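# Cap a marker and leave it on the desk

## Task

Press the cap fully onto the marker so it clicks home, then leave the capped marker resting on the desk, with the robot neither toppled nor left leaning.

## Robot and tools

Robot: TidyBot++, a mobile base 0.54 m long, 0.50 m wide and 0.38 m tall on four driven casters. It carries one seven-joint arm with a two-finger gripper. The shoulder sits 0.12 m ahead of the base centre, 0.68 m above the floor. Segments: upper arm 0.42 m, forearm 0.31 m, hand 0.31 m to the hand point. The arm starts folded with the hand pointing down. Cameras: base_camera (fixed on the base) and wrist_camera (looks along the hand).

Frames: the base frame has its origin on the floor below the base centre, x forward, y left, z up, in metres. hand_pose is the midpoint between the finger pads in this frame; the hand's z axis runs out along the fingers, and the fingers close along its y axis. The odometry frame is the base frame as it stood at scene start. base_odometry counts wheel turns only, so slip shows as travel; heading is in rad, positive left, -3.142 to 3.142. base_tilt is in degrees, positive when leaning forward or right.

Tool move: one action plus optional cameras (list of base_camera, wrist_camera or all) and blocking (true or omitted waits until everything rests; false returns in about 0.5 s while motion continues). Action keys:
- base: an object of relative offsets from where the base is now, measured along its current axes: translate_m (forward +, -2 to 2 m), strafe_m (left +, -2 to 2 m), rotate_rad (counter-clockwise from above +, -6.3 to 6.3 rad).
- joints: absolute angle targets by name, in rad: joint_1_rad (any angle; positive turns the arm clockwise from above, opposite to heading), joint_2_rad (-2.249 to 2.249, shoulder, 0 is upright, + leans forward), joint_3_rad (any), joint_4_rad (-2.579 to 2.579, elbow, 0 straight), joint_5_rad (any), joint_6_rad (-2.099 to 2.099, wrist), joint_7_rad (any; hand down, + is counter-clockwise from above, 1.57 puts fingers opening left and right), gripper_pos (0 open to 1 closed; gap about 85 x (1 - gripper_pos) mm). Any-angle joints take the short way, so send steps under half a turn.
- target: one list of seven numbers, an absolute hand pose in the base frame: x, y, z in metres, then quaternion qw, qx, qy, qz. With target, joints may only contain gripper_pos.
- speeds: caps for this action: translate_m and strafe_m 0.05 to 0.5 m/s (give one of them for a combined move), rotate_rad 0.1 to 1.57 rad/s.
- min_time_s: 0.1 to 8 s, shortest duration of each arm motion.
A move with no action just reports state, images and the scene number. Unknown keys make a call invalid; out-of-range values are refused, and a refusal or an unrequested stop cancels the later move, wait and finished_scene calls in the same reply.

wait: seconds 0 to 10, optional cameras; returns state, early if the previous moves have all settled. stop: brakes all running motions (braked parts may keep pressing on what they touch). zoom_image: camera plus region [x0, y0, x1, y1] in pixels of that camera's latest image, at most 504 by 504. finished_scene: scene number; ends the scene irreversibly, so call nothing after it in that reply.

Reading results: base_status, joint_status and hand_status give done, moving, off_target (resting away from target, perhaps still pushing), not_followed (targets withheld by a check), contact_stop or time_out (unrequested stops that cancel the rest of the reply), torque_fault, or limit_stop_at_motor_heat. "joint command not followed" with a cause means self-collision was predicted; "pose unreachable" means a target was withheld. hand_target is where the hand would be with all joints at their targets. motor_effort gives percent of max torque per motor, peak in brackets. on_its_own lists things the robot did unasked. ARM HIT, MOTOR HOT and OVER-TEMPERATURE FAULT lines flag trouble. The pictures line names the images in order.

Practical notes: a target usually lands within about 3 cm; correct by adding (wanted minus read position) to the last target. To hold still after a target, resend hand_target, not hand_pose. For joints, resend last command plus (wanted minus read). Loads make the arm sag. Unreachable poses make the arm roam up to 10 s then time_out. Targets low and close in front of the base can drive the arm into the base; nothing prevents that. A downward-pointing hand reaches at most about 0.94 m high, only near the base. Closed fingertips project about 20 mm beyond the hand point. When a held object meets a surface, hand_pose stops dropping while commands continue; watch effort and images.

Avoid: dropping the marker or cap, releasing parts that are still moving, hitting the desk or base hard, and driving or turning while the arm is caught on something above about 0.6 m, which can tip the robot; reaching far out or swinging sideways while stretched can also tip it. Backing away or retracting the arm rights a slight lean. Torque limits are 104.5 N m for joints 1 to 4 and 51.3 N m for joints 5 to 7; exceeding them freezes the arm 10 s. Don't squeeze hard on a part that still rests on something or twist the gripper forcefully, and avoid long stretched holds that heat motors.

Each tool is called after "Call:" as name(argument=value, ...) on one line, values as JSON.

## Session

Call:
move()

Scene clock: 0.00 s.
base_odometry: x=+0.000 y=+0.000 heading=+0.000
base_tilt: forward=+0.1 right=+0.1
base_status: not commanded
joint_positions: joint_1_rad=+0.009 joint_2_rad=-0.326 joint_3_rad=+3.119 joint_4_rad=-2.528 joint_5_rad=-0.003 joint_6_rad=-0.871 joint_7_rad=+1.522 gripper_pos=+0.000
joint_status: not commanded
motor_effort: joint_1_rad=+1 joint_2_rad=-2 joint_3_rad=+1 joint_4_rad=+11 joint_5_rad=-1 joint_6_rad=+1 joint_7_rad=+0
hand_pose: x=+0.2589 y=+0.0031 z=+0.5841 quat_wxyz=(+0.001, +0.999, -0.019, +0.034) (m; base frame)
hand_target: x=+0.2598 y=+0.0031 z=+0.5846 quat_wxyz=(+0.001, +0.999, -0.019, +0.035) (m; base frame)
hand_status: not commanded
pictures: base_camera, wrist_camera

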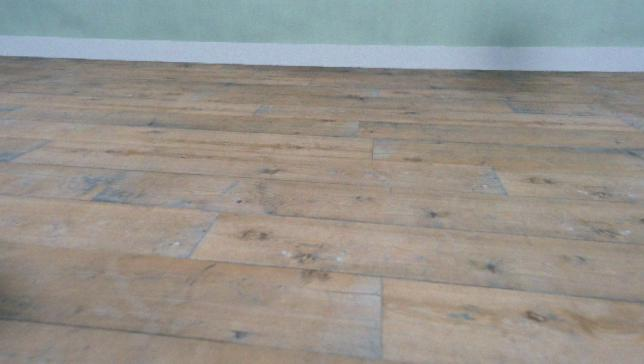

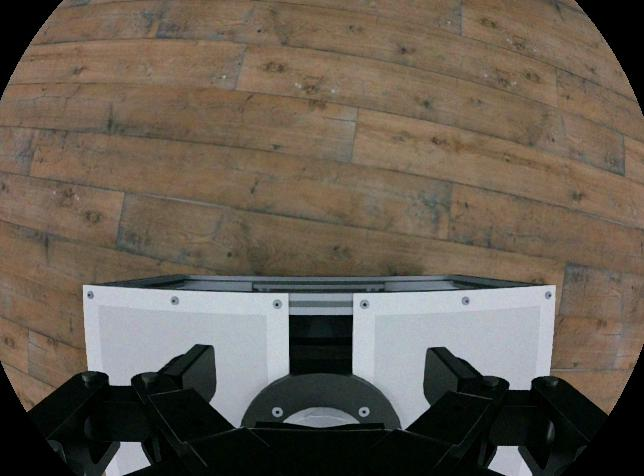

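Call:
move(base={"rotate_rad": 1.0}, cameras=["base_camera"])

Call:
move(base={"rotate_rad": 1.0}, cameras=["base_camera"])

Call:
move(base={"rotate_rad": 1.0}, cameras=["base_camera"])

Call:
move(base={"rotate_rad": 1.0}, cameras=["base_camera"])

Call:
move(base={"rotate_rad": 1.0}, cameras=["base_camera"])

Scene clock: 9.07 s.
move: done
base_odometry: x=+0.000 y=+0.000 heading=+0.999
base_tilt: forward=+0.0 right=+0.0
base_status: done
joint_positions: joint_1_rad=+0.009 joint_2_rad=-0.326 joint_3_rad=+3.119 joint_4_rad=-2.528 joint_5_rad=-0.003 joint_6_rad=-0.871 joint_7_rad=+1.522 gripper_pos=+0.000
joint_status: not commanded
motor_effort: joint_1_rad=+0(1) joint_2_rad=-2(3) joint_3_rad=+1(1) joint_4_rad=+11(12) joint_5_rad=-1(2) joint_6_rad=+0(2) joint_7_rad=+0(1)
hand_pose: x=+0.2589 y=+0.0031 z=+0.5841 quat_wxyz=(+0.001, +0.999, -0.019, +0.034) (m; base frame)
hand_target: x=+0.2598 y=+0.0031 z=+0.5846 quat_wxyz=(+0.001, +0.999, -0.019, +0.035) (m; base frame)
hand_status: not commanded
pictures: base_camera

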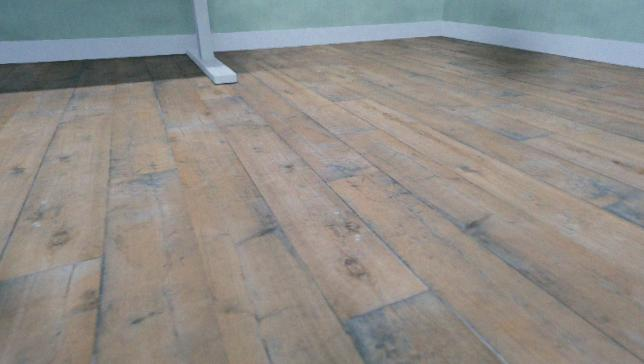

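Scene clock: 10.97 s.
move: done
base_odometry: x=+0.000 y=+0.000 heading=+1.998
base_tilt: forward=+0.1 right=+0.1
base_status: done
joint_positions: joint_1_rad=+0.009 joint_2_rad=-0.326 joint_3_rad=+3.119 joint_4_rad=-2.528 joint_5_rad=-0.003 joint_6_rad=-0.871 joint_7_rad=+1.522 gripper_pos=+0.000
joint_status: not commanded
motor_effort: joint_1_rad=+1(1) joint_2_rad=-1(2) joint_3_rad=+1(1) joint_4_rad=+12(12) joint_5_rad=-1(1) joint_6_rad=+1(2) joint_7_rad=+0(1)
hand_pose: x=+0.2589 y=+0.0031 z=+0.5841 quat_wxyz=(+0.001, +0.999, -0.019, +0.034) (m; base frame)
hand_target: x=+0.2598 y=+0.0031 z=+0.5846 quat_wxyz=(+0.001, +0.999, -0.019, +0.035) (m; base frame)
hand_status: not commanded
pictures: base_camera

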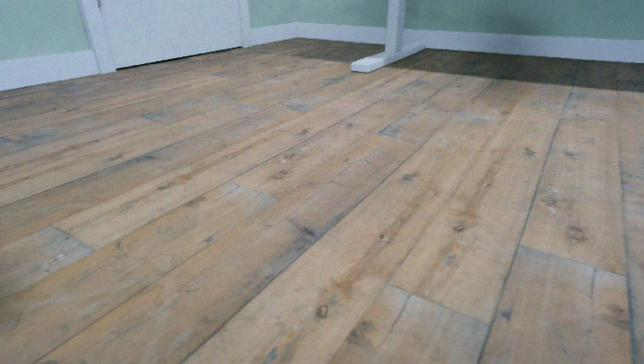

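Scene clock: 12.87 s.
move: done
base_odometry: x=+0.000 y=+0.000 heading=+2.996
base_tilt: forward=+0.0 right=+0.1
base_status: done
joint_positions: joint_1_rad=+0.009 joint_2_rad=-0.326 joint_3_rad=+3.119 joint_4_rad=-2.528 joint_5_rad=-0.003 joint_6_rad=-0.871 joint_7_rad=+1.522 gripper_pos=+0.000
joint_status: not commanded
motor_effort: joint_1_rad=+1(1) joint_2_rad=-1(2) joint_3_rad=+1(1) joint_4_rad=+12(12) joint_5_rad=-1(1) joint_6_rad=+1(1) joint_7_rad=+0(1)
hand_pose: x=+0.2589 y=+0.0031 z=+0.5841 quat_wxyz=(+0.001, +0.999, -0.019, +0.034) (m; base frame)
hand_target: x=+0.2598 y=+0.0031 z=+0.5846 quat_wxyz=(+0.001, +0.999, -0.019, +0.035) (m; base frame)
hand_status: not commanded
pictures: base_camera

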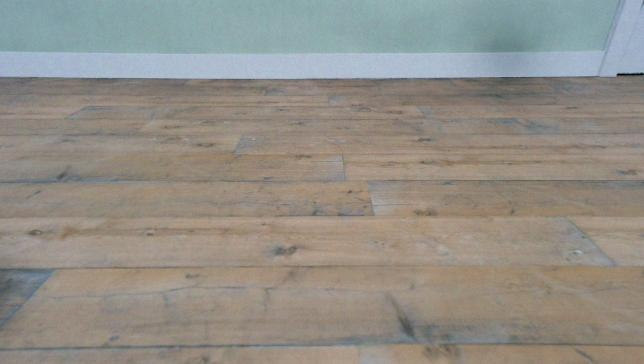

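Scene clock: 14.77 s.
move: done
base_odometry: x=+0.000 y=+0.000 heading=-2.288
base_tilt: forward=+0.1 right=+0.1
base_status: done
joint_positions: joint_1_rad=+0.009 joint_2_rad=-0.326 joint_3_rad=+3.119 joint_4_rad=-2.528 joint_5_rad=-0.003 joint_6_rad=-0.871 joint_7_rad=+1.522 gripper_pos=+0.000
joint_status: not commanded
motor_effort: joint_1_rad=+0(1) joint_2_rad=-2(2) joint_3_rad=+1(1) joint_4_rad=+12(12) joint_5_rad=+0(1) joint_6_rad=+1(2) joint_7_rad=+0(1)
hand_pose: x=+0.2589 y=+0.0031 z=+0.5841 quat_wxyz=(+0.001, +0.999, -0.019, +0.034) (m; base frame)
hand_target: x=+0.2598 y=+0.0031 z=+0.5846 quat_wxyz=(+0.001, +0.999, -0.019, +0.035) (m; base frame)
hand_status: not commanded
pictures: base_camera

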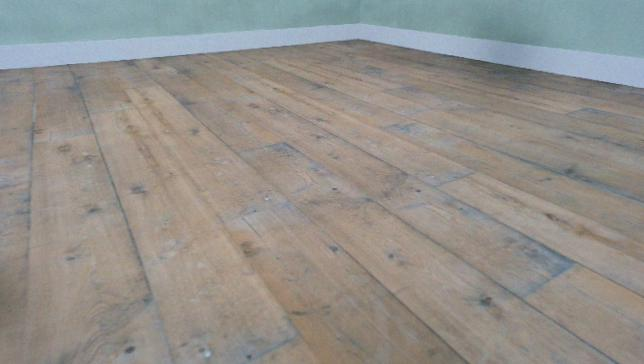

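Scene clock: 16.67 s.
move: done
base_odometry: x=+0.000 y=+0.000 heading=-1.289
base_tilt: forward=+0.1 right=+0.1
base_status: done
joint_positions: joint_1_rad=+0.009 joint_2_rad=-0.326 joint_3_rad=+3.119 joint_4_rad=-2.528 joint_5_rad=-0.003 joint_6_rad=-0.871 joint_7_rad=+1.522 gripper_pos=+0.000
joint_status: not commanded
motor_effort: joint_1_rad=+1(1) joint_2_rad=-2(2) joint_3_rad=+1(1) joint_4_rad=+12(12) joint_5_rad=-1(1) joint_6_rad=+0(2) joint_7_rad=+0(1)
hand_pose: x=+0.2589 y=+0.0031 z=+0.5841 quat_wxyz=(+0.001, +0.999, -0.019, +0.034) (m; base frame)
hand_target: x=+0.2598 y=+0.0031 z=+0.5846 quat_wxyz=(+0.001, +0.999, -0.019, +0.035) (m; base frame)
hand_status: not commanded
pictures: base_camera

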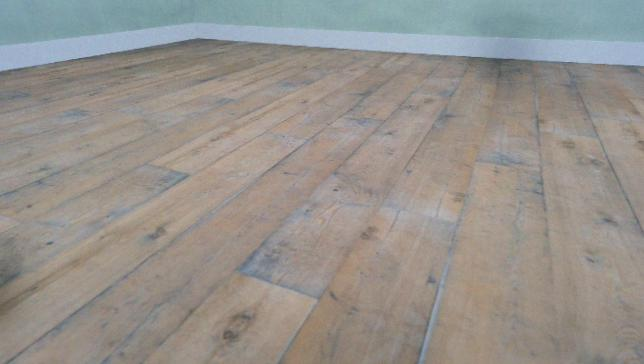

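Call:
move(base={"rotate_rad": 2.63}, joints={"joint_2_rad": -0.6, "joint_4_rad": -2.0, "joint_6_rad": -0.6}, cameras=["all"])

Scene clock: 31.93 s.
move: done
base_odometry: x=+0.000 y=+0.000 heading=+1.340
base_tilt: forward=+0.1 right=+0.1
base_status: done
joint_positions: joint_1_rad=+0.009 joint_2_rad=-0.585 joint_3_rad=+3.119 joint_4_rad=-2.032 joint_5_rad=-0.003 joint_6_rad=-0.660 joint_7_rad=+1.522 gripper_pos=+0.000
joint_status: all done
motor_effort: joint_1_rad=+1(1) joint_2_rad=+0(4) joint_3_rad=+1(2) joint_4_rad=+18(18) joint_5_rad=+0(2) joint_6_rad=+8(9) joint_7_rad=+0(1)
hand_pose: x=+0.4660 y=+0.0082 z=+0.9121 quat_wxyz=(-0.010, +0.869, -0.014, +0.494) (m; base frame)
hand_target: x=+0.4740 y=+0.0088 z=+0.9527 quat_wxyz=(-0.012, +0.841, -0.013, +0.540) (m; base frame)
hand_status: not commanded
pictures: base_camera, wrist_camera
camera_calibration:
wrist_camera: T_world_to_cam=[[-0.00260268, -0.999869, -0.0159836, 0.0210616], [-0.517574, 0.0150231, -0.855506, 1.08328], [0.855634, 0.00604608, -0.517545, 0.210525], [0, 0, 0, 1]] pos_world=[0.3806, 0.00351172, 1.03605]

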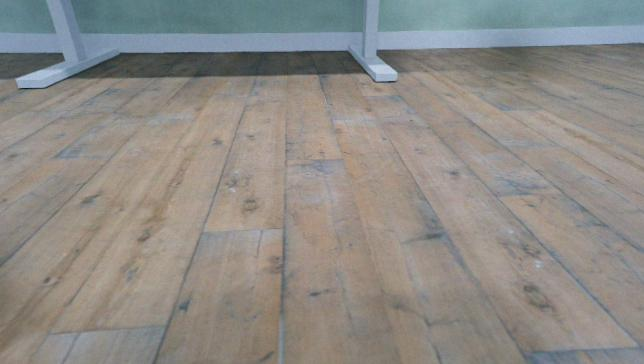

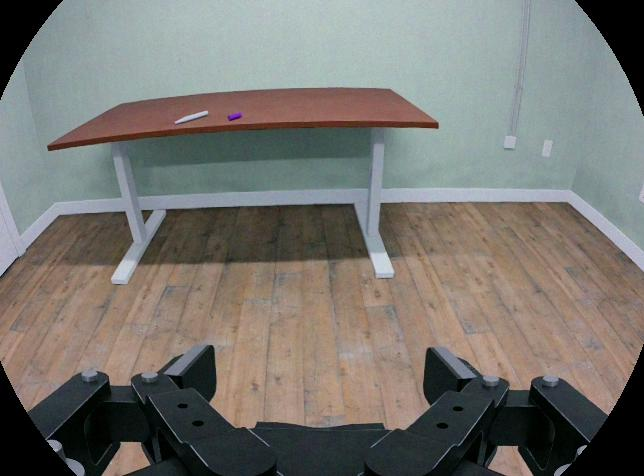

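Call:
zoom_image(camera="wrist_camera", region=[150, 80, 280, 150])

Scaled by 3.877.

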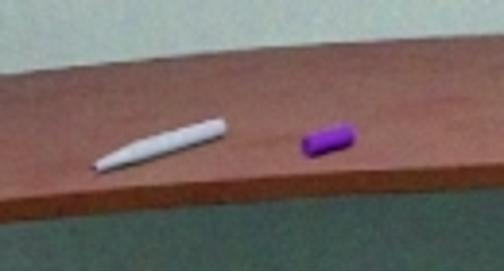

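Call:
move(base={"translate_m": 0.9, "strafe_m": 0.6, "rotate_rad": -0.63}, cameras=["all"])

Scene clock: 132.87 s.
move: done
base_odometry: x=-0.378 y=+1.014 heading=+0.709
base_tilt: forward=+0.1 right=+0.0
base_status: done
joint_positions: joint_1_rad=+0.009 joint_2_rad=-0.597 joint_3_rad=+3.120 joint_4_rad=-2.032 joint_5_rad=-0.003 joint_6_rad=-0.660 joint_7_rad=+1.522 gripper_pos=+0.000
joint_status: not commanded
motor_effort: joint_1_rad=+1(2) joint_2_rad=+0(2) joint_3_rad=+1(3) joint_4_rad=+18(18) joint_5_rad=-1(2) joint_6_rad=+8(9) joint_7_rad=+0(1)
hand_pose: x=+0.4632 y=+0.0080 z=+0.9167 quat_wxyz=(-0.010, +0.866, -0.014, +0.500) (m; base frame)
hand_target: x=+0.4740 y=+0.0088 z=+0.9527 quat_wxyz=(-0.012, +0.841, -0.013, +0.540) (m; base frame)
hand_status: not commanded
pictures: base_camera, wrist_camera
camera_calibration:
wrist_camera: T_world_to_cam=[[-0.0029334, -0.999865, -0.0161604, 0.0212112], [-0.506019, 0.0154229, -0.862385, 1.08669], [0.862518, 0.00564776, -0.505996, 0.201538], [0, 0, 0, 1]] pos_world=[0.376117, 0.00331013, 1.03946]

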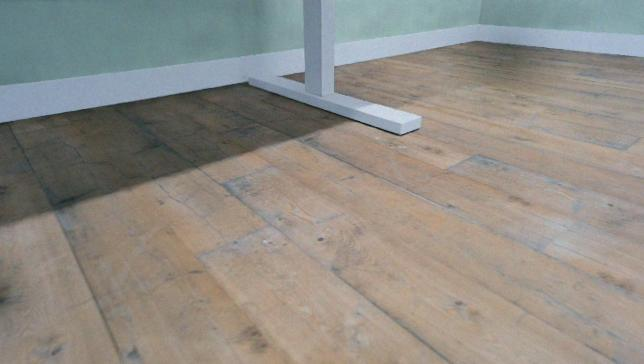

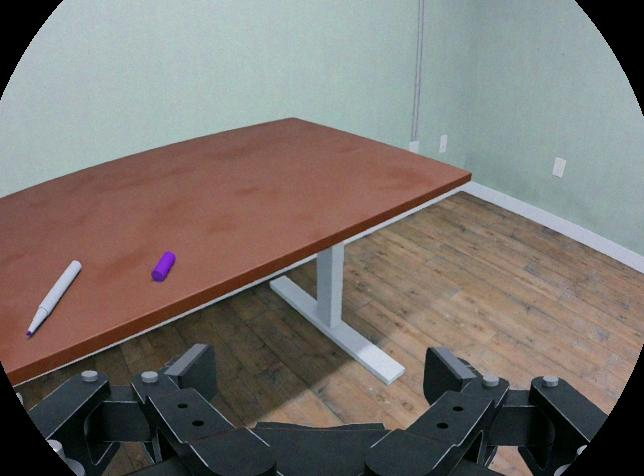

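Call:
zoom_image(camera="wrist_camera", region=[10, 240, 190, 350])

Scaled by 2.800.

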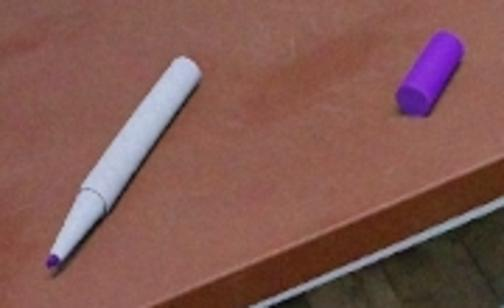

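Call:
zoom_image(camera="wrist_camera", region=[145, 245, 185, 290])

Scaled by 11.200.

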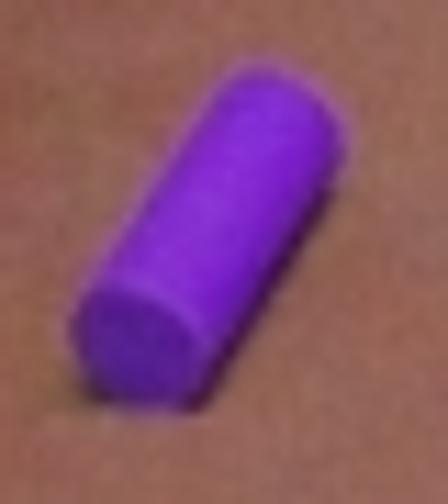

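Call:
move(base={"translate_m": 0.12, "strafe_m": 0.255}, target=[0.58, 0, 0.87, 0, 0.966, 0, 0.259], min_time_s=2, cameras=["all"])

Scene clock: 176.13 s.
move: done
base_odometry: x=-0.453 y=+1.286 heading=+0.709
base_tilt: forward=+0.1 right=+0.1
base_status: done
joint_positions: joint_1_rad=-0.006 joint_2_rad=-0.032 joint_3_rad=+3.147 joint_4_rad=-1.505 joint_5_rad=-0.003 joint_6_rad=-1.121 joint_7_rad=+1.522 gripper_pos=+0.000
joint_status: not commanded
motor_effort: joint_1_rad=+1(2) joint_2_rad=-17(18) joint_3_rad=+1(3) joint_4_rad=+16(18) joint_5_rad=-1(2) joint_6_rad=+4(8) joint_7_rad=+0(1)
hand_pose: x=+0.5804 y=+0.0023 z=+0.8676 quat_wxyz=(-0.008, +0.962, -0.023, +0.271) (m; base frame)
hand_target: x=+0.5800 y=+0.0000 z=+0.8700 quat_wxyz=(+0.000, +0.966, +0.000, +0.259) (m; base frame)
hand_status: done (0.003 m and 3.2 deg from the pose sent, 0.126 m and 30.1 deg at the start)
pictures: base_camera, wrist_camera
camera_calibration:
wrist_camera: T_world_to_cam=[[-0.0227501, -0.999551, -0.0194771, 0.0294438], [-0.857001, 0.0295304, -0.514468, 1.00569], [0.514812, 0.00498769, -0.857289, 0.582191], [0, 0, 0, 1]] pos_world=[0.562828, -0.00317154, 1.01707]

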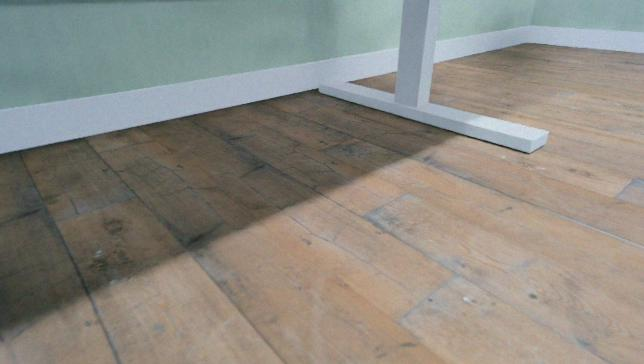

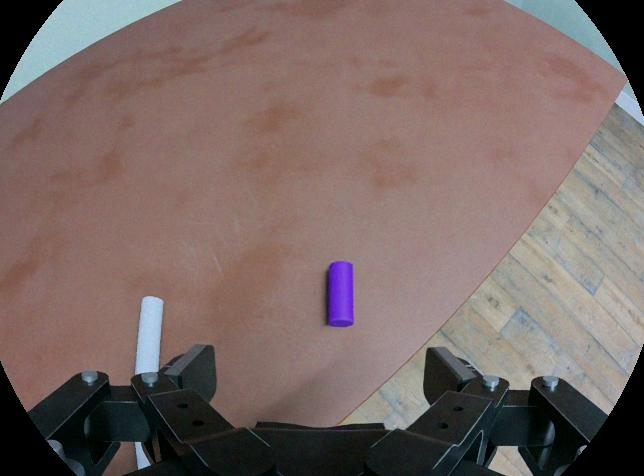

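Call:
zoom_image(camera="wrist_camera", region=[310, 250, 370, 340])

Scaled by 5.600.

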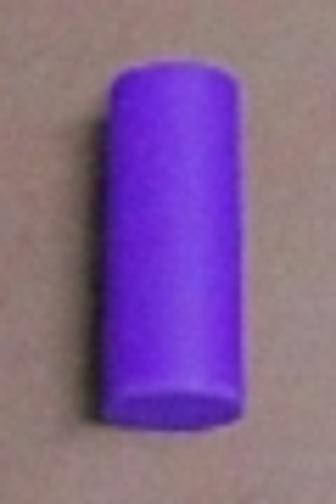

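Call:
move(target=[0.54, 0, 0.79, 0, 0.819, 0, 0.574], min_time_s=2, cameras=["wrist_camera"])

Scene clock: 192.30 s.
move: done
base_odometry: x=-0.453 y=+1.286 heading=+0.709
base_tilt: forward=+0.1 right=+0.0
base_status: not commanded
joint_positions: joint_1_rad=-0.006 joint_2_rad=-0.283 joint_3_rad=+3.147 joint_4_rad=-2.496 joint_5_rad=-0.003 joint_6_rad=+0.227 joint_7_rad=+1.522 gripper_pos=+0.000
joint_status: not commanded
motor_effort: joint_1_rad=+1(1) joint_2_rad=-8(17) joint_3_rad=+1(1) joint_4_rad=+15(17) joint_5_rad=+0(1) joint_6_rad=+8(9) joint_7_rad=+0(1)
hand_pose: x=+0.5380 y=+0.0013 z=+0.7718 quat_wxyz=(-0.015, +0.838, -0.022, +0.546) (m; base frame)
hand_target: x=+0.5400 y=+0.0000 z=+0.7900 quat_wxyz=(+0.000, +0.819, +0.000, +0.574) (m; base frame)
hand_status: done (0.018 m and 4.9 deg from the pose sent, 0.088 m and 38.8 deg at the start)
pictures: wrist_camera
camera_calibration:
wrist_camera: T_world_to_cam=[[-0.0108561, -0.99947, -0.0306824, 0.0278151], [-0.410345, 0.0324345, -0.911354, 0.986081], [0.911866, 0.00269662, -0.410479, -0.0365168], [0, 0, 0, 1]] pos_world=[0.438233, -0.00408411, 0.884532]

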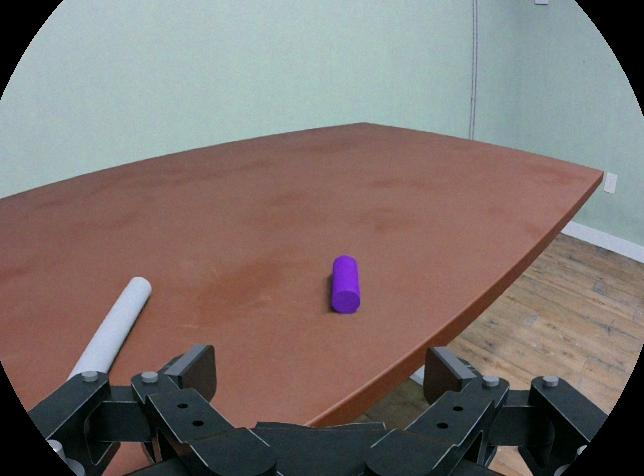

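Call:
zoom_image(camera="wrist_camera", region=[320, 250, 370, 320])

Scaled by 7.200.

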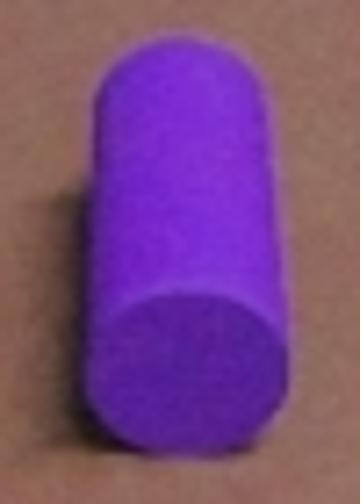

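Call:
move(target=[0.58, -0.02, 0.86, 0, 0.996, 0, 0.087], min_time_s=2)

Call:
move(base={"translate_m": 0.08}, target=[0.61, -0.02, 0.81, 0, 0.985, 0, -0.174], min_time_s=2, cameras=["wrist_camera"])

Scene clock: 249.17 s.
move: done
base_odometry: x=-0.453 y=+1.286 heading=+0.709
base_tilt: forward=+0.0 right=+0.0
base_status: not commanded
joint_positions: joint_1_rad=+0.009 joint_2_rad=+0.216 joint_3_rad=+3.170 joint_4_rad=-1.112 joint_5_rad=-0.003 joint_6_rad=-1.599 joint_7_rad=+1.563 gripper_pos=+0.000
joint_status: not commanded
motor_effort: joint_1_rad=+1(1) joint_2_rad=-23(23) joint_3_rad=+0(1) joint_4_rad=+14(17) joint_5_rad=-1(1) joint_6_rad=+2(9) joint_7_rad=+0(1)
hand_pose: x=+0.5807 y=-0.0138 z=+0.8640 quat_wxyz=(+0.003, +0.994, -0.022, +0.107) (m; base frame)
hand_target: x=+0.5800 y=-0.0200 z=+0.8600 quat_wxyz=(+0.000, +0.996, +0.000, +0.087) (m; base frame)
hand_status: done (0.007 m and 3.4 deg from the pose sent, 0.100 m and 56.3 deg at the start)
pictures: none

Scene clock: 259.83 s.
move: time_out
base_odometry: x=-0.392 y=+1.338 heading=+0.710
base_tilt: forward=+0.1 right=+0.1
base_status: done
joint_positions: joint_1_rad=+0.027 joint_2_rad=+0.989 joint_3_rad=+3.187 joint_4_rad=+0.017 joint_5_rad=-0.002 joint_6_rad=-2.054 joint_7_rad=+1.568 gripper_pos=+0.000
joint_status: not commanded
motor_effort: joint_1_rad=+1(2) joint_2_rad=-42(46) joint_3_rad=+0(1) joint_4_rad=+12(15) joint_5_rad=+0(1) joint_6_rad=+1(4) joint_7_rad=+0(1)
hand_pose: x=+0.7657 y=-0.0280 z=+0.7806 quat_wxyz=(+0.019, +0.998, -0.026, +0.057) (m; base frame)
hand_target: x=+0.7672 y=-0.0281 z=+0.7794 quat_wxyz=(+0.019, +0.998, -0.026, +0.058) (m; base frame)
hand_status: time_out (0.159 m and 26.8 deg from the pose sent, 0.062 m and 32.4 deg at the start; a joint's target at an end of its range on 300 of 300 steps)
pictures: wrist_camera
camera_calibration:
wrist_camera: T_world_to_cam=[[-0.0333473, -0.998808, 0.0356575, -0.0331943], [-0.993806, 0.029354, -0.107181, 0.90729], [0.106006, -0.0390109, -0.9936, 0.830648], [0, 0, 0, 1]] pos_world=[0.812509, -0.027383, 0.923759]

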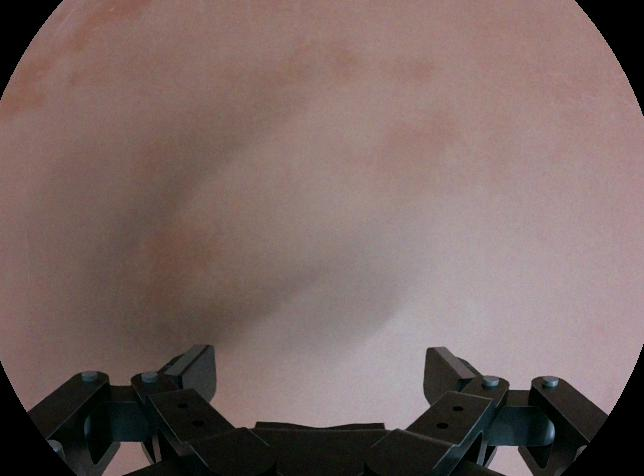

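Call:
move(target=[0.58, -0.02, 0.86, 0, 1, 0, 0], min_time_s=2)

Call:
move(base={"translate_m": 0.06})

Call:
move(target=[0.55, -0.02, 0.80, 0, 0.991, 0, -0.131], min_time_s=2, cameras=["wrist_camera"])

Scene clock: 283.13 s.
move: off_target
base_odometry: x=-0.392 y=+1.338 heading=+0.710
base_tilt: forward=+0.1 right=+0.1
base_status: not commanded
joint_positions: joint_1_rad=+0.036 joint_2_rad=+1.074 joint_3_rad=+3.163 joint_4_rad=+0.817 joint_5_rad=-0.002 joint_6_rad=-2.070 joint_7_rad=+1.568 gripper_pos=+0.000
joint_status: not commanded
motor_effort: joint_1_rad=+1(1) joint_2_rad=-37(43) joint_3_rad=+0(0) joint_4_rad=+7(13) joint_5_rad=-1(1) joint_6_rad=+7(8) joint_7_rad=+0(1)
hand_pose: x=+0.7950 y=-0.0240 z=+0.9727 quat_wxyz=(+0.017, +0.918, -0.018, +0.396) (m; base frame)
hand_target: x=+0.7942 y=-0.0283 z=+0.9455 quat_wxyz=(+0.014, +0.929, +0.000, +0.370) (m; base frame)
hand_status: off_target (0.243 m and 46.8 deg from the pose sent, 0.202 m and 7.5 deg at the start; a joint's target at an end of its range on 61 of 61 steps)
pictures: none

Scene clock: 284.10 s.
move: done
base_odometry: x=-0.347 y=+1.377 heading=+0.710
base_tilt: forward=+0.1 right=+0.1
base_status: done
joint_positions: joint_1_rad=+0.038 joint_2_rad=+1.093 joint_3_rad=+3.163 joint_4_rad=+0.822 joint_5_rad=-0.002 joint_6_rad=-2.074 joint_7_rad=+1.568 gripper_pos=+0.000
joint_status: not commanded
motor_effort: joint_1_rad=+1(2) joint_2_rad=-38(42) joint_3_rad=+0(0) joint_4_rad=+7(8) joint_5_rad=-1(1) joint_6_rad=+7(8) joint_7_rad=+0(1)
hand_pose: x=+0.7990 y=-0.0250 z=+0.9605 quat_wxyz=(+0.017, +0.921, -0.019, +0.388) (m; base frame)
hand_target: x=+0.7942 y=-0.0283 z=+0.9455 quat_wxyz=(+0.014, +0.929, +0.000, +0.370) (m; base frame)
hand_status: not commanded
pictures: none

Scene clock: 286.43 s.
move: off_target
base_odometry: x=-0.347 y=+1.377 heading=+0.710
base_tilt: forward=+0.1 right=+0.1
base_status: not commanded
joint_positions: joint_1_rad=+0.039 joint_2_rad=+1.234 joint_3_rad=+3.163 joint_4_rad=+0.886 joint_5_rad=-0.002 joint_6_rad=-2.074 joint_7_rad=+1.568 gripper_pos=+0.000
joint_status: not commanded
motor_effort: joint_1_rad=+1(1) joint_2_rad=-41(42) joint_3_rad=+0(0) joint_4_rad=+8(8) joint_5_rad=-1(1) joint_6_rad=+6(7) joint_7_rad=+0(1)
hand_pose: x=+0.8282 y=-0.0264 z=+0.8819 quat_wxyz=(+0.016, +0.936, -0.018, +0.352) (m; base frame)
hand_target: x=+0.8246 y=-0.0283 z=+0.8570 quat_wxyz=(+0.015, +0.944, +0.002, +0.330) (m; base frame)
hand_status: off_target (0.290 m and 56.3 deg from the pose sent, 0.296 m and 60.8 deg at the start; a joint's target at an end of its range on 61 of 61 steps)
pictures: wrist_camera
camera_calibration:
wrist_camera: T_world_to_cam=[[-0.0291507, -0.999151, 0.0291154, -0.0308859], [-0.757219, 0.00305917, -0.653154, 1.26511], [0.652511, -0.0410866, -0.756665, 0.263008], [0, 0, 0, 1]] pos_world=[0.785451, -0.0239237, 1.02622]

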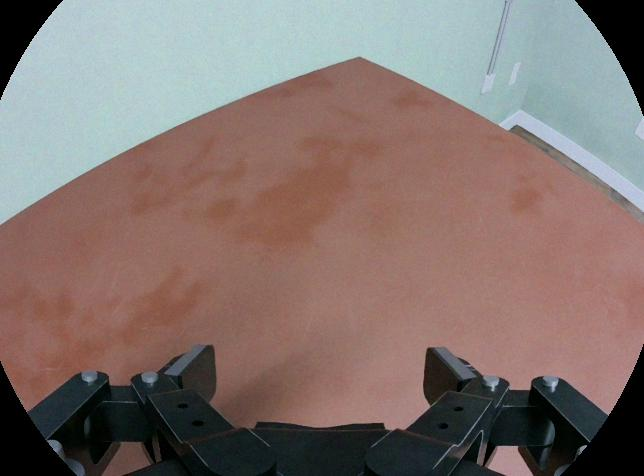

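Call:
move(joints={"joint_1_rad": 0.0, "joint_2_rad": 0.1, "joint_3_rad": 3.1416, "joint_4_rad": -1.4, "joint_5_rad": 0, "joint_6_rad": -1.5, "joint_7_rad": 1.57}, min_time_s=3)

Call:
move(joints={"joint_1_rad": 0.0, "joint_2_rad": 0.509, "joint_3_rad": 3.1416, "joint_4_rad": -0.891, "joint_5_rad": 0, "joint_6_rad": -2.003, "joint_7_rad": 1.57}, min_time_s=3, cameras=["wrist_camera"])

Scene clock: 305.53 s.
move: done
base_odometry: x=-0.347 y=+1.377 heading=+0.710
base_tilt: forward=+0.2 right=+0.2
base_status: not commanded
joint_positions: joint_1_rad=+0.012 joint_2_rad=+0.118 joint_3_rad=+3.159 joint_4_rad=-1.386 joint_5_rad=-0.002 joint_6_rad=-1.549 joint_7_rad=+1.568 gripper_pos=+0.000
joint_status: all done
motor_effort: joint_1_rad=+1(2) joint_2_rad=-19(44) joint_3_rad=+0(1) joint_4_rad=+14(16) joint_5_rad=-1(2) joint_6_rad=+0(7) joint_7_rad=+0(2)
hand_pose: x=+0.5100 y=-0.0091 z=+0.8105 quat_wxyz=(+0.000, +0.999, -0.016, +0.044) (m; base frame)
hand_target: x=+0.5185 y=+0.0013 z=+0.8145 quat_wxyz=(+0.000, +0.997, +0.000, +0.071) (m; base frame)
hand_status: not commanded
pictures: none

Scene clock: 309.10 s.
move: done
base_odometry: x=-0.347 y=+1.377 heading=+0.710
base_tilt: forward=+0.1 right=+0.1
base_status: not commanded
joint_positions: joint_1_rad=+0.012 joint_2_rad=+0.480 joint_3_rad=+3.159 joint_4_rad=-0.921 joint_5_rad=-0.002 joint_6_rad=-1.953 joint_7_rad=+1.568 gripper_pos=+0.000
joint_status: all done
motor_effort: joint_1_rad=+1(2) joint_2_rad=-30(31) joint_3_rad=+0(1) joint_4_rad=+13(15) joint_5_rad=+0(2) joint_6_rad=-1(3) joint_7_rad=+0(1)
hand_pose: x=+0.5576 y=-0.0090 z=+0.8037 quat_wxyz=(+0.002, +0.994, -0.015, -0.106) (m; base frame)
hand_target: x=+0.5534 y=+0.0013 z=+0.8020 quat_wxyz=(+0.000, +0.991, +0.000, -0.130) (m; base frame)
hand_status: not commanded
pictures: wrist_camera
camera_calibration:
wrist_camera: T_world_to_cam=[[-0.0105482, -0.999944, 0.000173874, -0.00627785], [-0.975832, 0.0103318, 0.218278, 0.430752], [-0.218268, 0.00213276, -0.975887, 1.04328], [0, 0, 0, 1]] pos_world=[0.647991, -0.012953, 0.924105]

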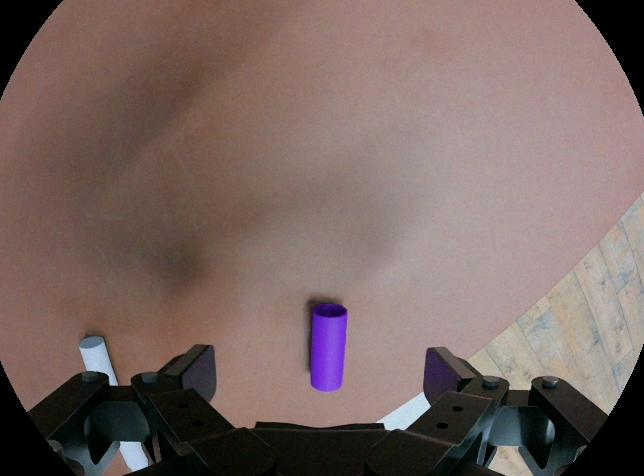

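Call:
move(joints={"joint_1_rad": 0.02, "joint_2_rad": 0.45, "joint_3_rad": 3.1416, "joint_4_rad": -1.166, "joint_5_rad": 0, "joint_6_rad": -1.788, "joint_7_rad": 1.57}, min_time_s=3, cameras=["wrist_camera"])

Scene clock: 333.80 s.
move: done
base_odometry: x=-0.347 y=+1.377 heading=+0.710
base_tilt: forward=+0.1 right=+0.1
base_status: not commanded
joint_positions: joint_1_rad=+0.012 joint_2_rad=+0.474 joint_3_rad=+3.159 joint_4_rad=-1.152 joint_5_rad=-0.002 joint_6_rad=-1.831 joint_7_rad=+1.568 gripper_pos=+0.000
joint_status: all done
motor_effort: joint_1_rad=+1(2) joint_2_rad=-29(31) joint_3_rad=+0(1) joint_4_rad=+12(14) joint_5_rad=-1(2) joint_6_rad=-3(4) joint_7_rad=+0(1)
hand_pose: x=+0.5284 y=-0.0088 z=+0.7426 quat_wxyz=(+0.001, +0.987, -0.016, -0.157) (m; base frame)
hand_target: x=+0.5353 y=-0.0070 z=+0.7458 quat_wxyz=(-0.001, +0.991, -0.010, -0.131) (m; base frame)
hand_status: not commanded
pictures: wrist_camera
camera_calibration:
wrist_camera: T_world_to_cam=[[-0.0119575, -0.999927, -0.00161781, -0.00423944], [-0.948081, 0.0108233, 0.317845, 0.327005], [-0.317804, 0.00533445, -0.948141, 1.00924], [0, 0, 0, 1]] pos_world=[0.630716, -0.0131621, 0.852955]

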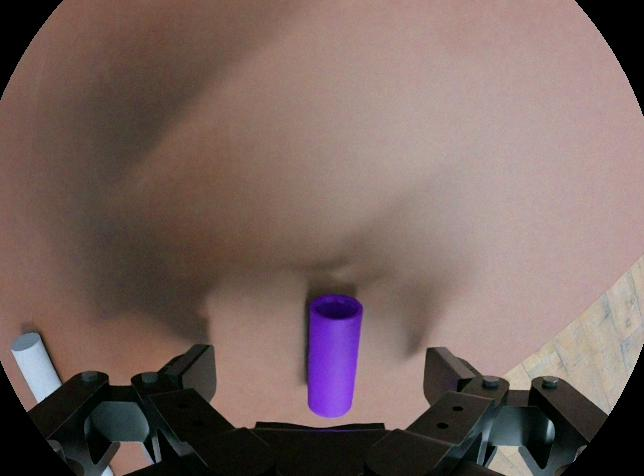

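Call:
move(joints={"joint_1_rad": 0.03, "joint_2_rad": 0.442, "joint_3_rad": 3.1416, "joint_4_rad": -1.2, "joint_5_rad": 0, "joint_6_rad": -1.7235, "joint_7_rad": 1.57}, min_time_s=3, cameras=["wrist_camera"])

Scene clock: 359.83 s.
move: done
base_odometry: x=-0.347 y=+1.377 heading=+0.710
base_tilt: forward=+0.1 right=+0.1
base_status: not commanded
joint_positions: joint_1_rad=+0.018 joint_2_rad=+0.467 joint_3_rad=+3.159 joint_4_rad=-1.185 joint_5_rad=-0.002 joint_6_rad=-1.766 joint_7_rad=+1.568 gripper_pos=+0.000
joint_status: all done
motor_effort: joint_1_rad=+1(2) joint_2_rad=-29(30) joint_3_rad=+0(1) joint_4_rad=+13(14) joint_5_rad=+0(2) joint_6_rad=-3(4) joint_7_rad=+0(2)
hand_pose: x=+0.5368 y=-0.0115 z=+0.7327 quat_wxyz=(+0.001, +0.990, -0.018, -0.138) (m; base frame)
hand_target: x=+0.5433 y=-0.0114 z=+0.7363 quat_wxyz=(-0.002, +0.994, -0.015, -0.112) (m; base frame)
hand_status: not commanded
pictures: wrist_camera
camera_calibration:
wrist_camera: T_world_to_cam=[[-0.0175265, -0.999846, -0.00109556, -0.00424411], [-0.959999, 0.0165217, 0.279515, 0.372704], [-0.279453, 0.00595063, -0.960141, 0.99078], [0, 0, 0, 1]] pos_world=[0.634598, -0.0162969, 0.847108]

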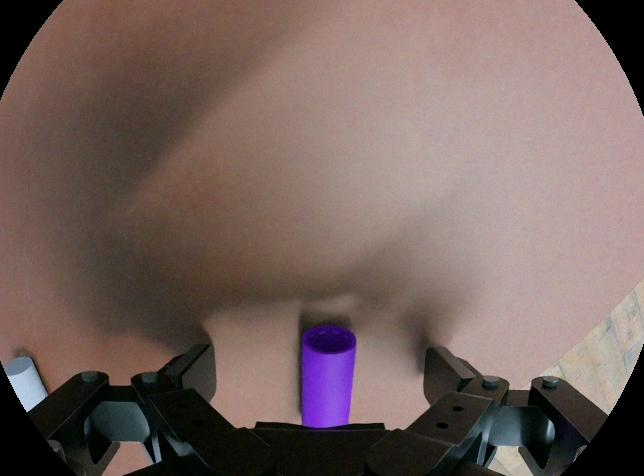

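Call:
move(joints={"gripper_pos": 0.78}, min_time_s=2, cameras=["wrist_camera"])

Scene clock: 381.10 s.
move: done
base_odometry: x=-0.347 y=+1.377 heading=+0.710
base_tilt: forward=+0.1 right=+0.1
base_status: not commanded
joint_positions: joint_1_rad=+0.018 joint_2_rad=+0.442 joint_3_rad=+3.152 joint_4_rad=-1.185 joint_5_rad=-0.003 joint_6_rad=-1.766 joint_7_rad=+1.568 gripper_pos=+0.780
joint_status: all done
motor_effort: joint_1_rad=+1(2) joint_2_rad=-25(29) joint_3_rad=+1(2) joint_4_rad=+11(13) joint_5_rad=+1(3) joint_6_rad=-3(3) joint_7_rad=+0(1)
hand_pose: x=+0.5356 y=-0.0090 z=+0.7428 quat_wxyz=(-0.001, +0.992, -0.015, -0.125) (m; base frame)
hand_target: x=+0.5433 y=-0.0114 z=+0.7363 quat_wxyz=(-0.002, +0.994, -0.015, -0.112) (m; base frame)
hand_status: not commanded
pictures: wrist_camera
camera_calibration:
wrist_camera: T_world_to_cam=[[-0.011706, -0.99992, -0.00469554, -0.00224384], [-0.966697, 0.0101162, 0.255725, 0.389812], [-0.255657, 0.00753268, -0.966738, 0.992355], [0, 0, 0, 1]] pos_world=[0.630506, -0.0136622, 0.859653]

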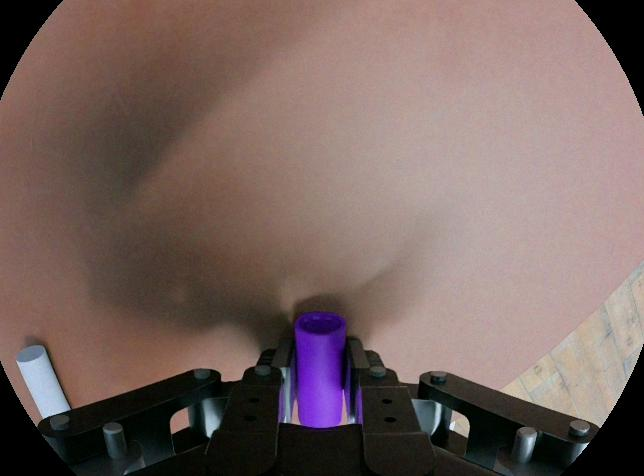

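Call:
move(joints={"gripper_pos": 0.84}, min_time_s=1)

Scene clock: 387.37 s.
move: done
base_odometry: x=-0.347 y=+1.377 heading=+0.710
base_tilt: forward=+0.1 right=+0.1
base_status: not commanded
joint_positions: joint_1_rad=+0.018 joint_2_rad=+0.441 joint_3_rad=+3.152 joint_4_rad=-1.185 joint_5_rad=-0.003 joint_6_rad=-1.766 joint_7_rad=+1.568 gripper_pos=+0.820
joint_status: all done
motor_effort: joint_1_rad=+1(1) joint_2_rad=-25(25) joint_3_rad=+1(1) joint_4_rad=+11(11) joint_5_rad=+0(1) joint_6_rad=-1(2) joint_7_rad=+0(0)
hand_pose: x=+0.5355 y=-0.0090 z=+0.7432 quat_wxyz=(-0.001, +0.992, -0.015, -0.125) (m; base frame)
hand_target: x=+0.5433 y=-0.0114 z=+0.7363 quat_wxyz=(-0.002, +0.994, -0.015, -0.112) (m; base frame)
hand_status: not commanded
pictures: none

Call:
move(joints={"joint_1_rad": 0.03, "joint_2_rad": 0.44, "joint_3_rad": 3.1416, "joint_4_rad": -1.015, "joint_5_rad": 0, "joint_6_rad": -1.925, "joint_7_rad": 1.57, "gripper_pos": 0.87}, min_time_s=3, cameras=["wrist_camera"])

Call:
move(joints={"joint_1_rad": 0.03, "joint_2_rad": -0.092, "joint_3_rad": 3.1416, "joint_4_rad": -1.575, "joint_5_rad": 0, "joint_6_rad": -1.117, "joint_7_rad": 1.57}, min_time_s=3, cameras=["wrist_camera"])

Scene clock: 419.53 s.
move: off_target
base_odometry: x=-0.347 y=+1.377 heading=+0.710
base_tilt: forward=+0.1 right=+0.1
base_status: not commanded
joint_positions: joint_1_rad=+0.019 joint_2_rad=+0.441 joint_3_rad=+3.152 joint_4_rad=-1.046 joint_5_rad=-0.003 joint_6_rad=-1.875 joint_7_rad=+1.568 gripper_pos=+0.828
joint_status: gripper_pos off_target (ended at +0.828, target +0.870); the others done
motor_effort: joint_1_rad=+1(2) joint_2_rad=-28(30) joint_3_rad=+0(1) joint_4_rad=+13(14) joint_5_rad=-1(2) joint_6_rad=-2(3) joint_7_rad=+0(1)
hand_pose: x=+0.5439 y=-0.0094 z=+0.7847 quat_wxyz=(-0.001, +0.994, -0.016, -0.110) (m; base frame)
hand_target: x=+0.5368 y=-0.0112 z=+0.7963 quat_wxyz=(-0.002, +0.993, -0.015, -0.119) (m; base frame)
hand_status: not commanded
pictures: wrist_camera
camera_calibration:
wrist_camera: T_world_to_cam=[[-0.0119623, -0.99992, -0.0041395, -0.002622], [-0.974109, 0.0107186, 0.225826, 0.414551], [-0.225763, 0.0067337, -0.974159, 1.02455], [0, 0, 0, 1]] pos_world=[0.635092, -0.0139642, 0.904446]

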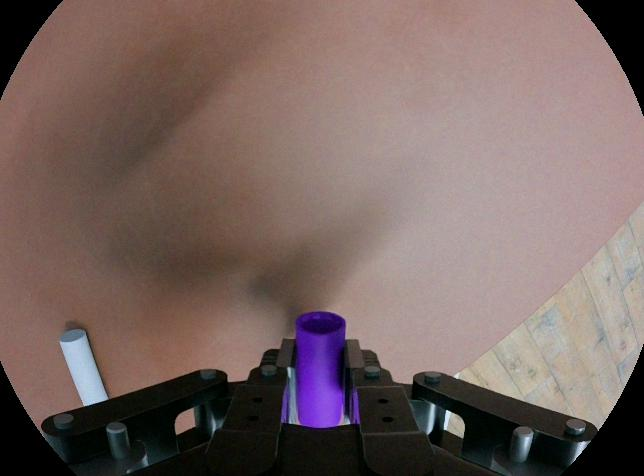

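Scene clock: 423.17 s.
move: done
base_odometry: x=-0.347 y=+1.377 heading=+0.710
base_tilt: forward=+0.1 right=+0.1
base_status: not commanded
joint_positions: joint_1_rad=+0.019 joint_2_rad=-0.079 joint_3_rad=+3.152 joint_4_rad=-1.563 joint_5_rad=-0.003 joint_6_rad=-1.173 joint_7_rad=+1.568 gripper_pos=+0.828
joint_status: all done
motor_effort: joint_1_rad=+1(2) joint_2_rad=-14(30) joint_3_rad=+1(1) joint_4_rad=+16(16) joint_5_rad=+0(2) joint_6_rad=+4(5) joint_7_rad=+0(2)
hand_pose: x=+0.5441 y=-0.0105 z=+0.8529 quat_wxyz=(+0.001, +0.971, -0.016, +0.240) (m; base frame)
hand_target: x=+0.5538 y=-0.0117 z=+0.8616 quat_wxyz=(+0.004, +0.963, -0.015, +0.267) (m; base frame)
hand_status: not commanded
pictures: wrist_camera
camera_calibration:
wrist_camera: T_world_to_cam=[[-0.0132201, -0.99991, 0.00236133, -0.00831635], [-0.888347, 0.010661, -0.45905, 0.936926], [0.458983, -0.00816635, -0.888407, 0.64525], [0, 0, 0, 1]] pos_world=[0.536046, -0.0130348, 1.00336]

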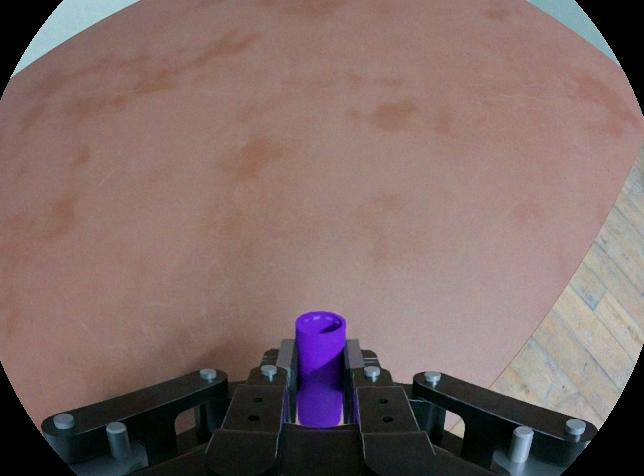

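Call:
move(joints={"joint_1_rad": 0.03, "joint_2_rad": 0.1445, "joint_3_rad": 3.1416, "joint_4_rad": -2.211, "joint_5_rad": 0, "joint_6_rad": 0.536, "joint_7_rad": 1.57}, min_time_s=4, cameras=["wrist_camera"])

Scene clock: 434.30 s.
move: done
base_odometry: x=-0.347 y=+1.377 heading=+0.710
base_tilt: forward=+0.1 right=+0.1
base_status: not commanded
joint_positions: joint_1_rad=+0.019 joint_2_rad=+0.119 joint_3_rad=+3.152 joint_4_rad=-2.199 joint_5_rad=-0.003 joint_6_rad=+0.470 joint_7_rad=+1.568 gripper_pos=+0.828
joint_status: all done
motor_effort: joint_1_rad=+1(2) joint_2_rad=-20(21) joint_3_rad=+0(1) joint_4_rad=+14(18) joint_5_rad=-1(2) joint_6_rad=+9(10) joint_7_rad=+0(1)
hand_pose: x=+0.6989 y=-0.0161 z=+0.8009 quat_wxyz=(+0.008, +0.798, -0.014, +0.603) (m; base frame)
hand_target: x=+0.7035 y=-0.0162 z=+0.7994 quat_wxyz=(+0.009, +0.789, -0.012, +0.614) (m; base frame)
hand_status: not commanded
pictures: wrist_camera
camera_calibration:
wrist_camera: T_world_to_cam=[[-0.0251765, -0.999568, 0.0151545, -0.0135846], [-0.28066, -0.0074822, -0.959778, 1.02658], [0.959477, -0.0284171, -0.28035, -0.309292], [0, 0, 0, 1]] pos_world=[0.584535, -0.0146869, 0.89878]

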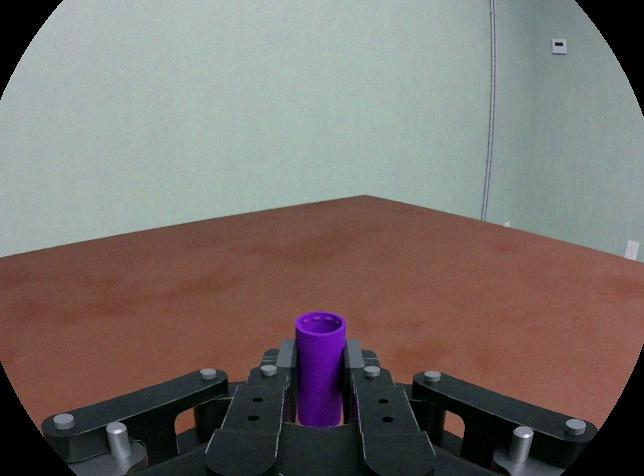

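Call:
move(joints={"joint_1_rad": 0.03, "joint_2_rad": 0.233, "joint_3_rad": 3.1416, "joint_4_rad": -2.2855, "joint_5_rad": 0, "joint_6_rad": 0.725, "joint_7_rad": 1.57}, min_time_s=3, cameras=["wrist_camera"])

Scene clock: 450.37 s.
move: done
base_odometry: x=-0.347 y=+1.377 heading=+0.710
base_tilt: forward=+0.1 right=+0.1
base_status: not commanded
joint_positions: joint_1_rad=+0.019 joint_2_rad=+0.206 joint_3_rad=+3.152 joint_4_rad=-2.271 joint_5_rad=-0.003 joint_6_rad=+0.660 joint_7_rad=+1.568 gripper_pos=+0.828
joint_status: all done
motor_effort: joint_1_rad=+1(2) joint_2_rad=-20(22) joint_3_rad=+0(1) joint_4_rad=+13(15) joint_5_rad=-1(2) joint_6_rad=+9(10) joint_7_rad=+1(2)
hand_pose: x=+0.7007 y=-0.0162 z=+0.7703 quat_wxyz=(+0.009, +0.789, -0.014, +0.615) (m; base frame)
hand_target: x=+0.7030 y=-0.0162 z=+0.7672 quat_wxyz=(+0.009, +0.781, -0.012, +0.624) (m; base frame)
hand_status: not commanded
pictures: wrist_camera
camera_calibration:
wrist_camera: T_world_to_cam=[[-0.0258772, -0.999527, 0.0166149, -0.0138386], [-0.251426, -0.00957868, -0.967829, 0.983482], [0.96753, -0.0292222, -0.251059, -0.347719], [0, 0, 0, 1]] pos_world=[0.583344, -0.0145727, 0.864775]

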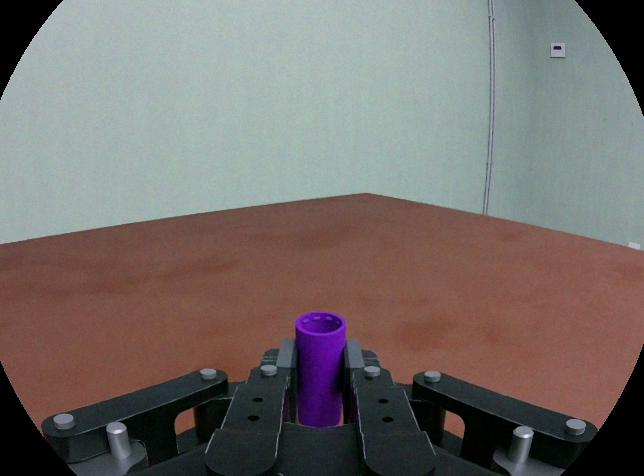

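Call:
move(joints={"joint_2_rad": 0.2475, "joint_4_rad": -2.2977, "joint_6_rad": 0.752}, min_time_s=1.5)

Call:
move(joints={"joint_2_rad": 0.262, "joint_4_rad": -2.31, "joint_6_rad": 0.7785}, min_time_s=1.5, cameras=["wrist_camera"])

Scene clock: 459.73 s.
move: done
base_odometry: x=-0.347 y=+1.377 heading=+0.710
base_tilt: forward=+0.1 right=+0.1
base_status: not commanded
joint_positions: joint_1_rad=+0.019 joint_2_rad=+0.219 joint_3_rad=+3.152 joint_4_rad=-2.283 joint_5_rad=-0.003 joint_6_rad=+0.687 joint_7_rad=+1.568 gripper_pos=+0.828
joint_status: all done
motor_effort: joint_1_rad=+1(1) joint_2_rad=-21(22) joint_3_rad=+1(1) joint_4_rad=+13(14) joint_5_rad=-1(1) joint_6_rad=+9(10) joint_7_rad=+0(1)
hand_pose: x=+0.7001 y=-0.0162 z=+0.7648 quat_wxyz=(+0.009, +0.788, -0.014, +0.616) (m; base frame)
hand_target: x=+0.7021 y=-0.0162 z=+0.7610 quat_wxyz=(+0.009, +0.781, -0.012, +0.624) (m; base frame)
hand_status: not commanded
pictures: none

Scene clock: 461.53 s.
move: done
base_odometry: x=-0.347 y=+1.377 heading=+0.710
base_tilt: forward=+0.1 right=+0.1
base_status: not commanded
joint_positions: joint_1_rad=+0.019 joint_2_rad=+0.234 joint_3_rad=+3.152 joint_4_rad=-2.295 joint_5_rad=-0.003 joint_6_rad=+0.713 joint_7_rad=+1.568 gripper_pos=+0.828
joint_status: all done
motor_effort: joint_1_rad=+1(1) joint_2_rad=-21(23) joint_3_rad=+0(1) joint_4_rad=+12(13) joint_5_rad=-1(1) joint_6_rad=+9(10) joint_7_rad=+0(1)
hand_pose: x=+0.6992 y=-0.0162 z=+0.7585 quat_wxyz=(+0.009, +0.788, -0.013, +0.615) (m; base frame)
hand_target: x=+0.7009 y=-0.0161 z=+0.7547 quat_wxyz=(+0.009, +0.781, -0.012, +0.624) (m; base frame)
hand_status: not commanded
pictures: wrist_camera
camera_calibration:
wrist_camera: T_world_to_cam=[[-0.0259997, -0.999517, 0.017009, -0.013843], [-0.24984, -0.00997782, -0.968236, 0.970883], [0.967938, -0.0294233, -0.24946, -0.350775], [0, 0, 0, 1]] pos_world=[0.581734, -0.01447, 0.852775]

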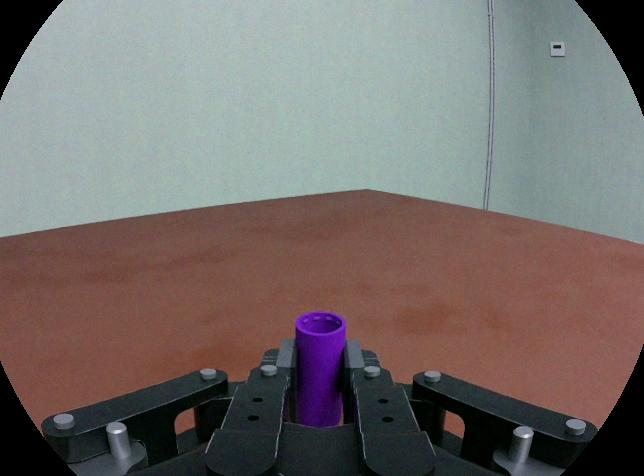

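Call:
move(joints={"joint_2_rad": 0.2707, "joint_4_rad": -2.3173, "joint_6_rad": 0.7945}, min_time_s=1)

Call:
move(joints={"joint_2_rad": 0.2794, "joint_4_rad": -2.3246, "joint_6_rad": 0.8105}, min_time_s=1, cameras=["wrist_camera"])

Scene clock: 467.40 s.
move: done
base_odometry: x=-0.347 y=+1.377 heading=+0.710
base_tilt: forward=+0.1 right=+0.1
base_status: not commanded
joint_positions: joint_1_rad=+0.019 joint_2_rad=+0.242 joint_3_rad=+3.152 joint_4_rad=-2.302 joint_5_rad=-0.003 joint_6_rad=+0.729 joint_7_rad=+1.568 gripper_pos=+0.828
joint_status: all done
motor_effort: joint_1_rad=+1(1) joint_2_rad=-22(22) joint_3_rad=+0(1) joint_4_rad=+12(13) joint_5_rad=-1(1) joint_6_rad=+9(10) joint_7_rad=+0(1)
hand_pose: x=+0.6986 y=-0.0162 z=+0.7549 quat_wxyz=(+0.009, +0.788, -0.013, +0.616) (m; base frame)
hand_target: x=+0.7002 y=-0.0161 z=+0.7511 quat_wxyz=(+0.009, +0.781, -0.012, +0.624) (m; base frame)
hand_status: not commanded
pictures: none

Scene clock: 468.70 s.
move: done
base_odometry: x=-0.347 y=+1.377 heading=+0.710
base_tilt: forward=+0.1 right=+0.1
base_status: not commanded
joint_positions: joint_1_rad=+0.019 joint_2_rad=+0.250 joint_3_rad=+3.152 joint_4_rad=-2.309 joint_5_rad=-0.003 joint_6_rad=+0.746 joint_7_rad=+1.568 gripper_pos=+0.828
joint_status: all done
motor_effort: joint_1_rad=+1(1) joint_2_rad=-21(22) joint_3_rad=+0(1) joint_4_rad=+12(13) joint_5_rad=-1(1) joint_6_rad=+8(11) joint_7_rad=+0(1)
hand_pose: x=+0.6982 y=-0.0161 z=+0.7522 quat_wxyz=(+0.009, +0.787, -0.013, +0.616) (m; base frame)
hand_target: x=+0.6994 y=-0.0161 z=+0.7475 quat_wxyz=(+0.009, +0.781, -0.012, +0.624) (m; base frame)
hand_status: not commanded
pictures: wrist_camera
camera_calibration:
wrist_camera: T_world_to_cam=[[-0.0260625, -0.999511, 0.0172647, -0.0138401], [-0.247545, -0.0102798, -0.968822, 0.963349], [0.968526, -0.0295237, -0.247156, -0.353534], [0, 0, 0, 1]] pos_world=[0.580519, -0.014368, 0.846174]

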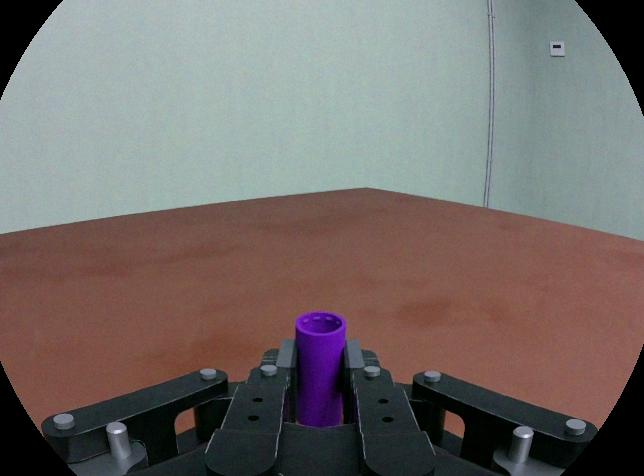

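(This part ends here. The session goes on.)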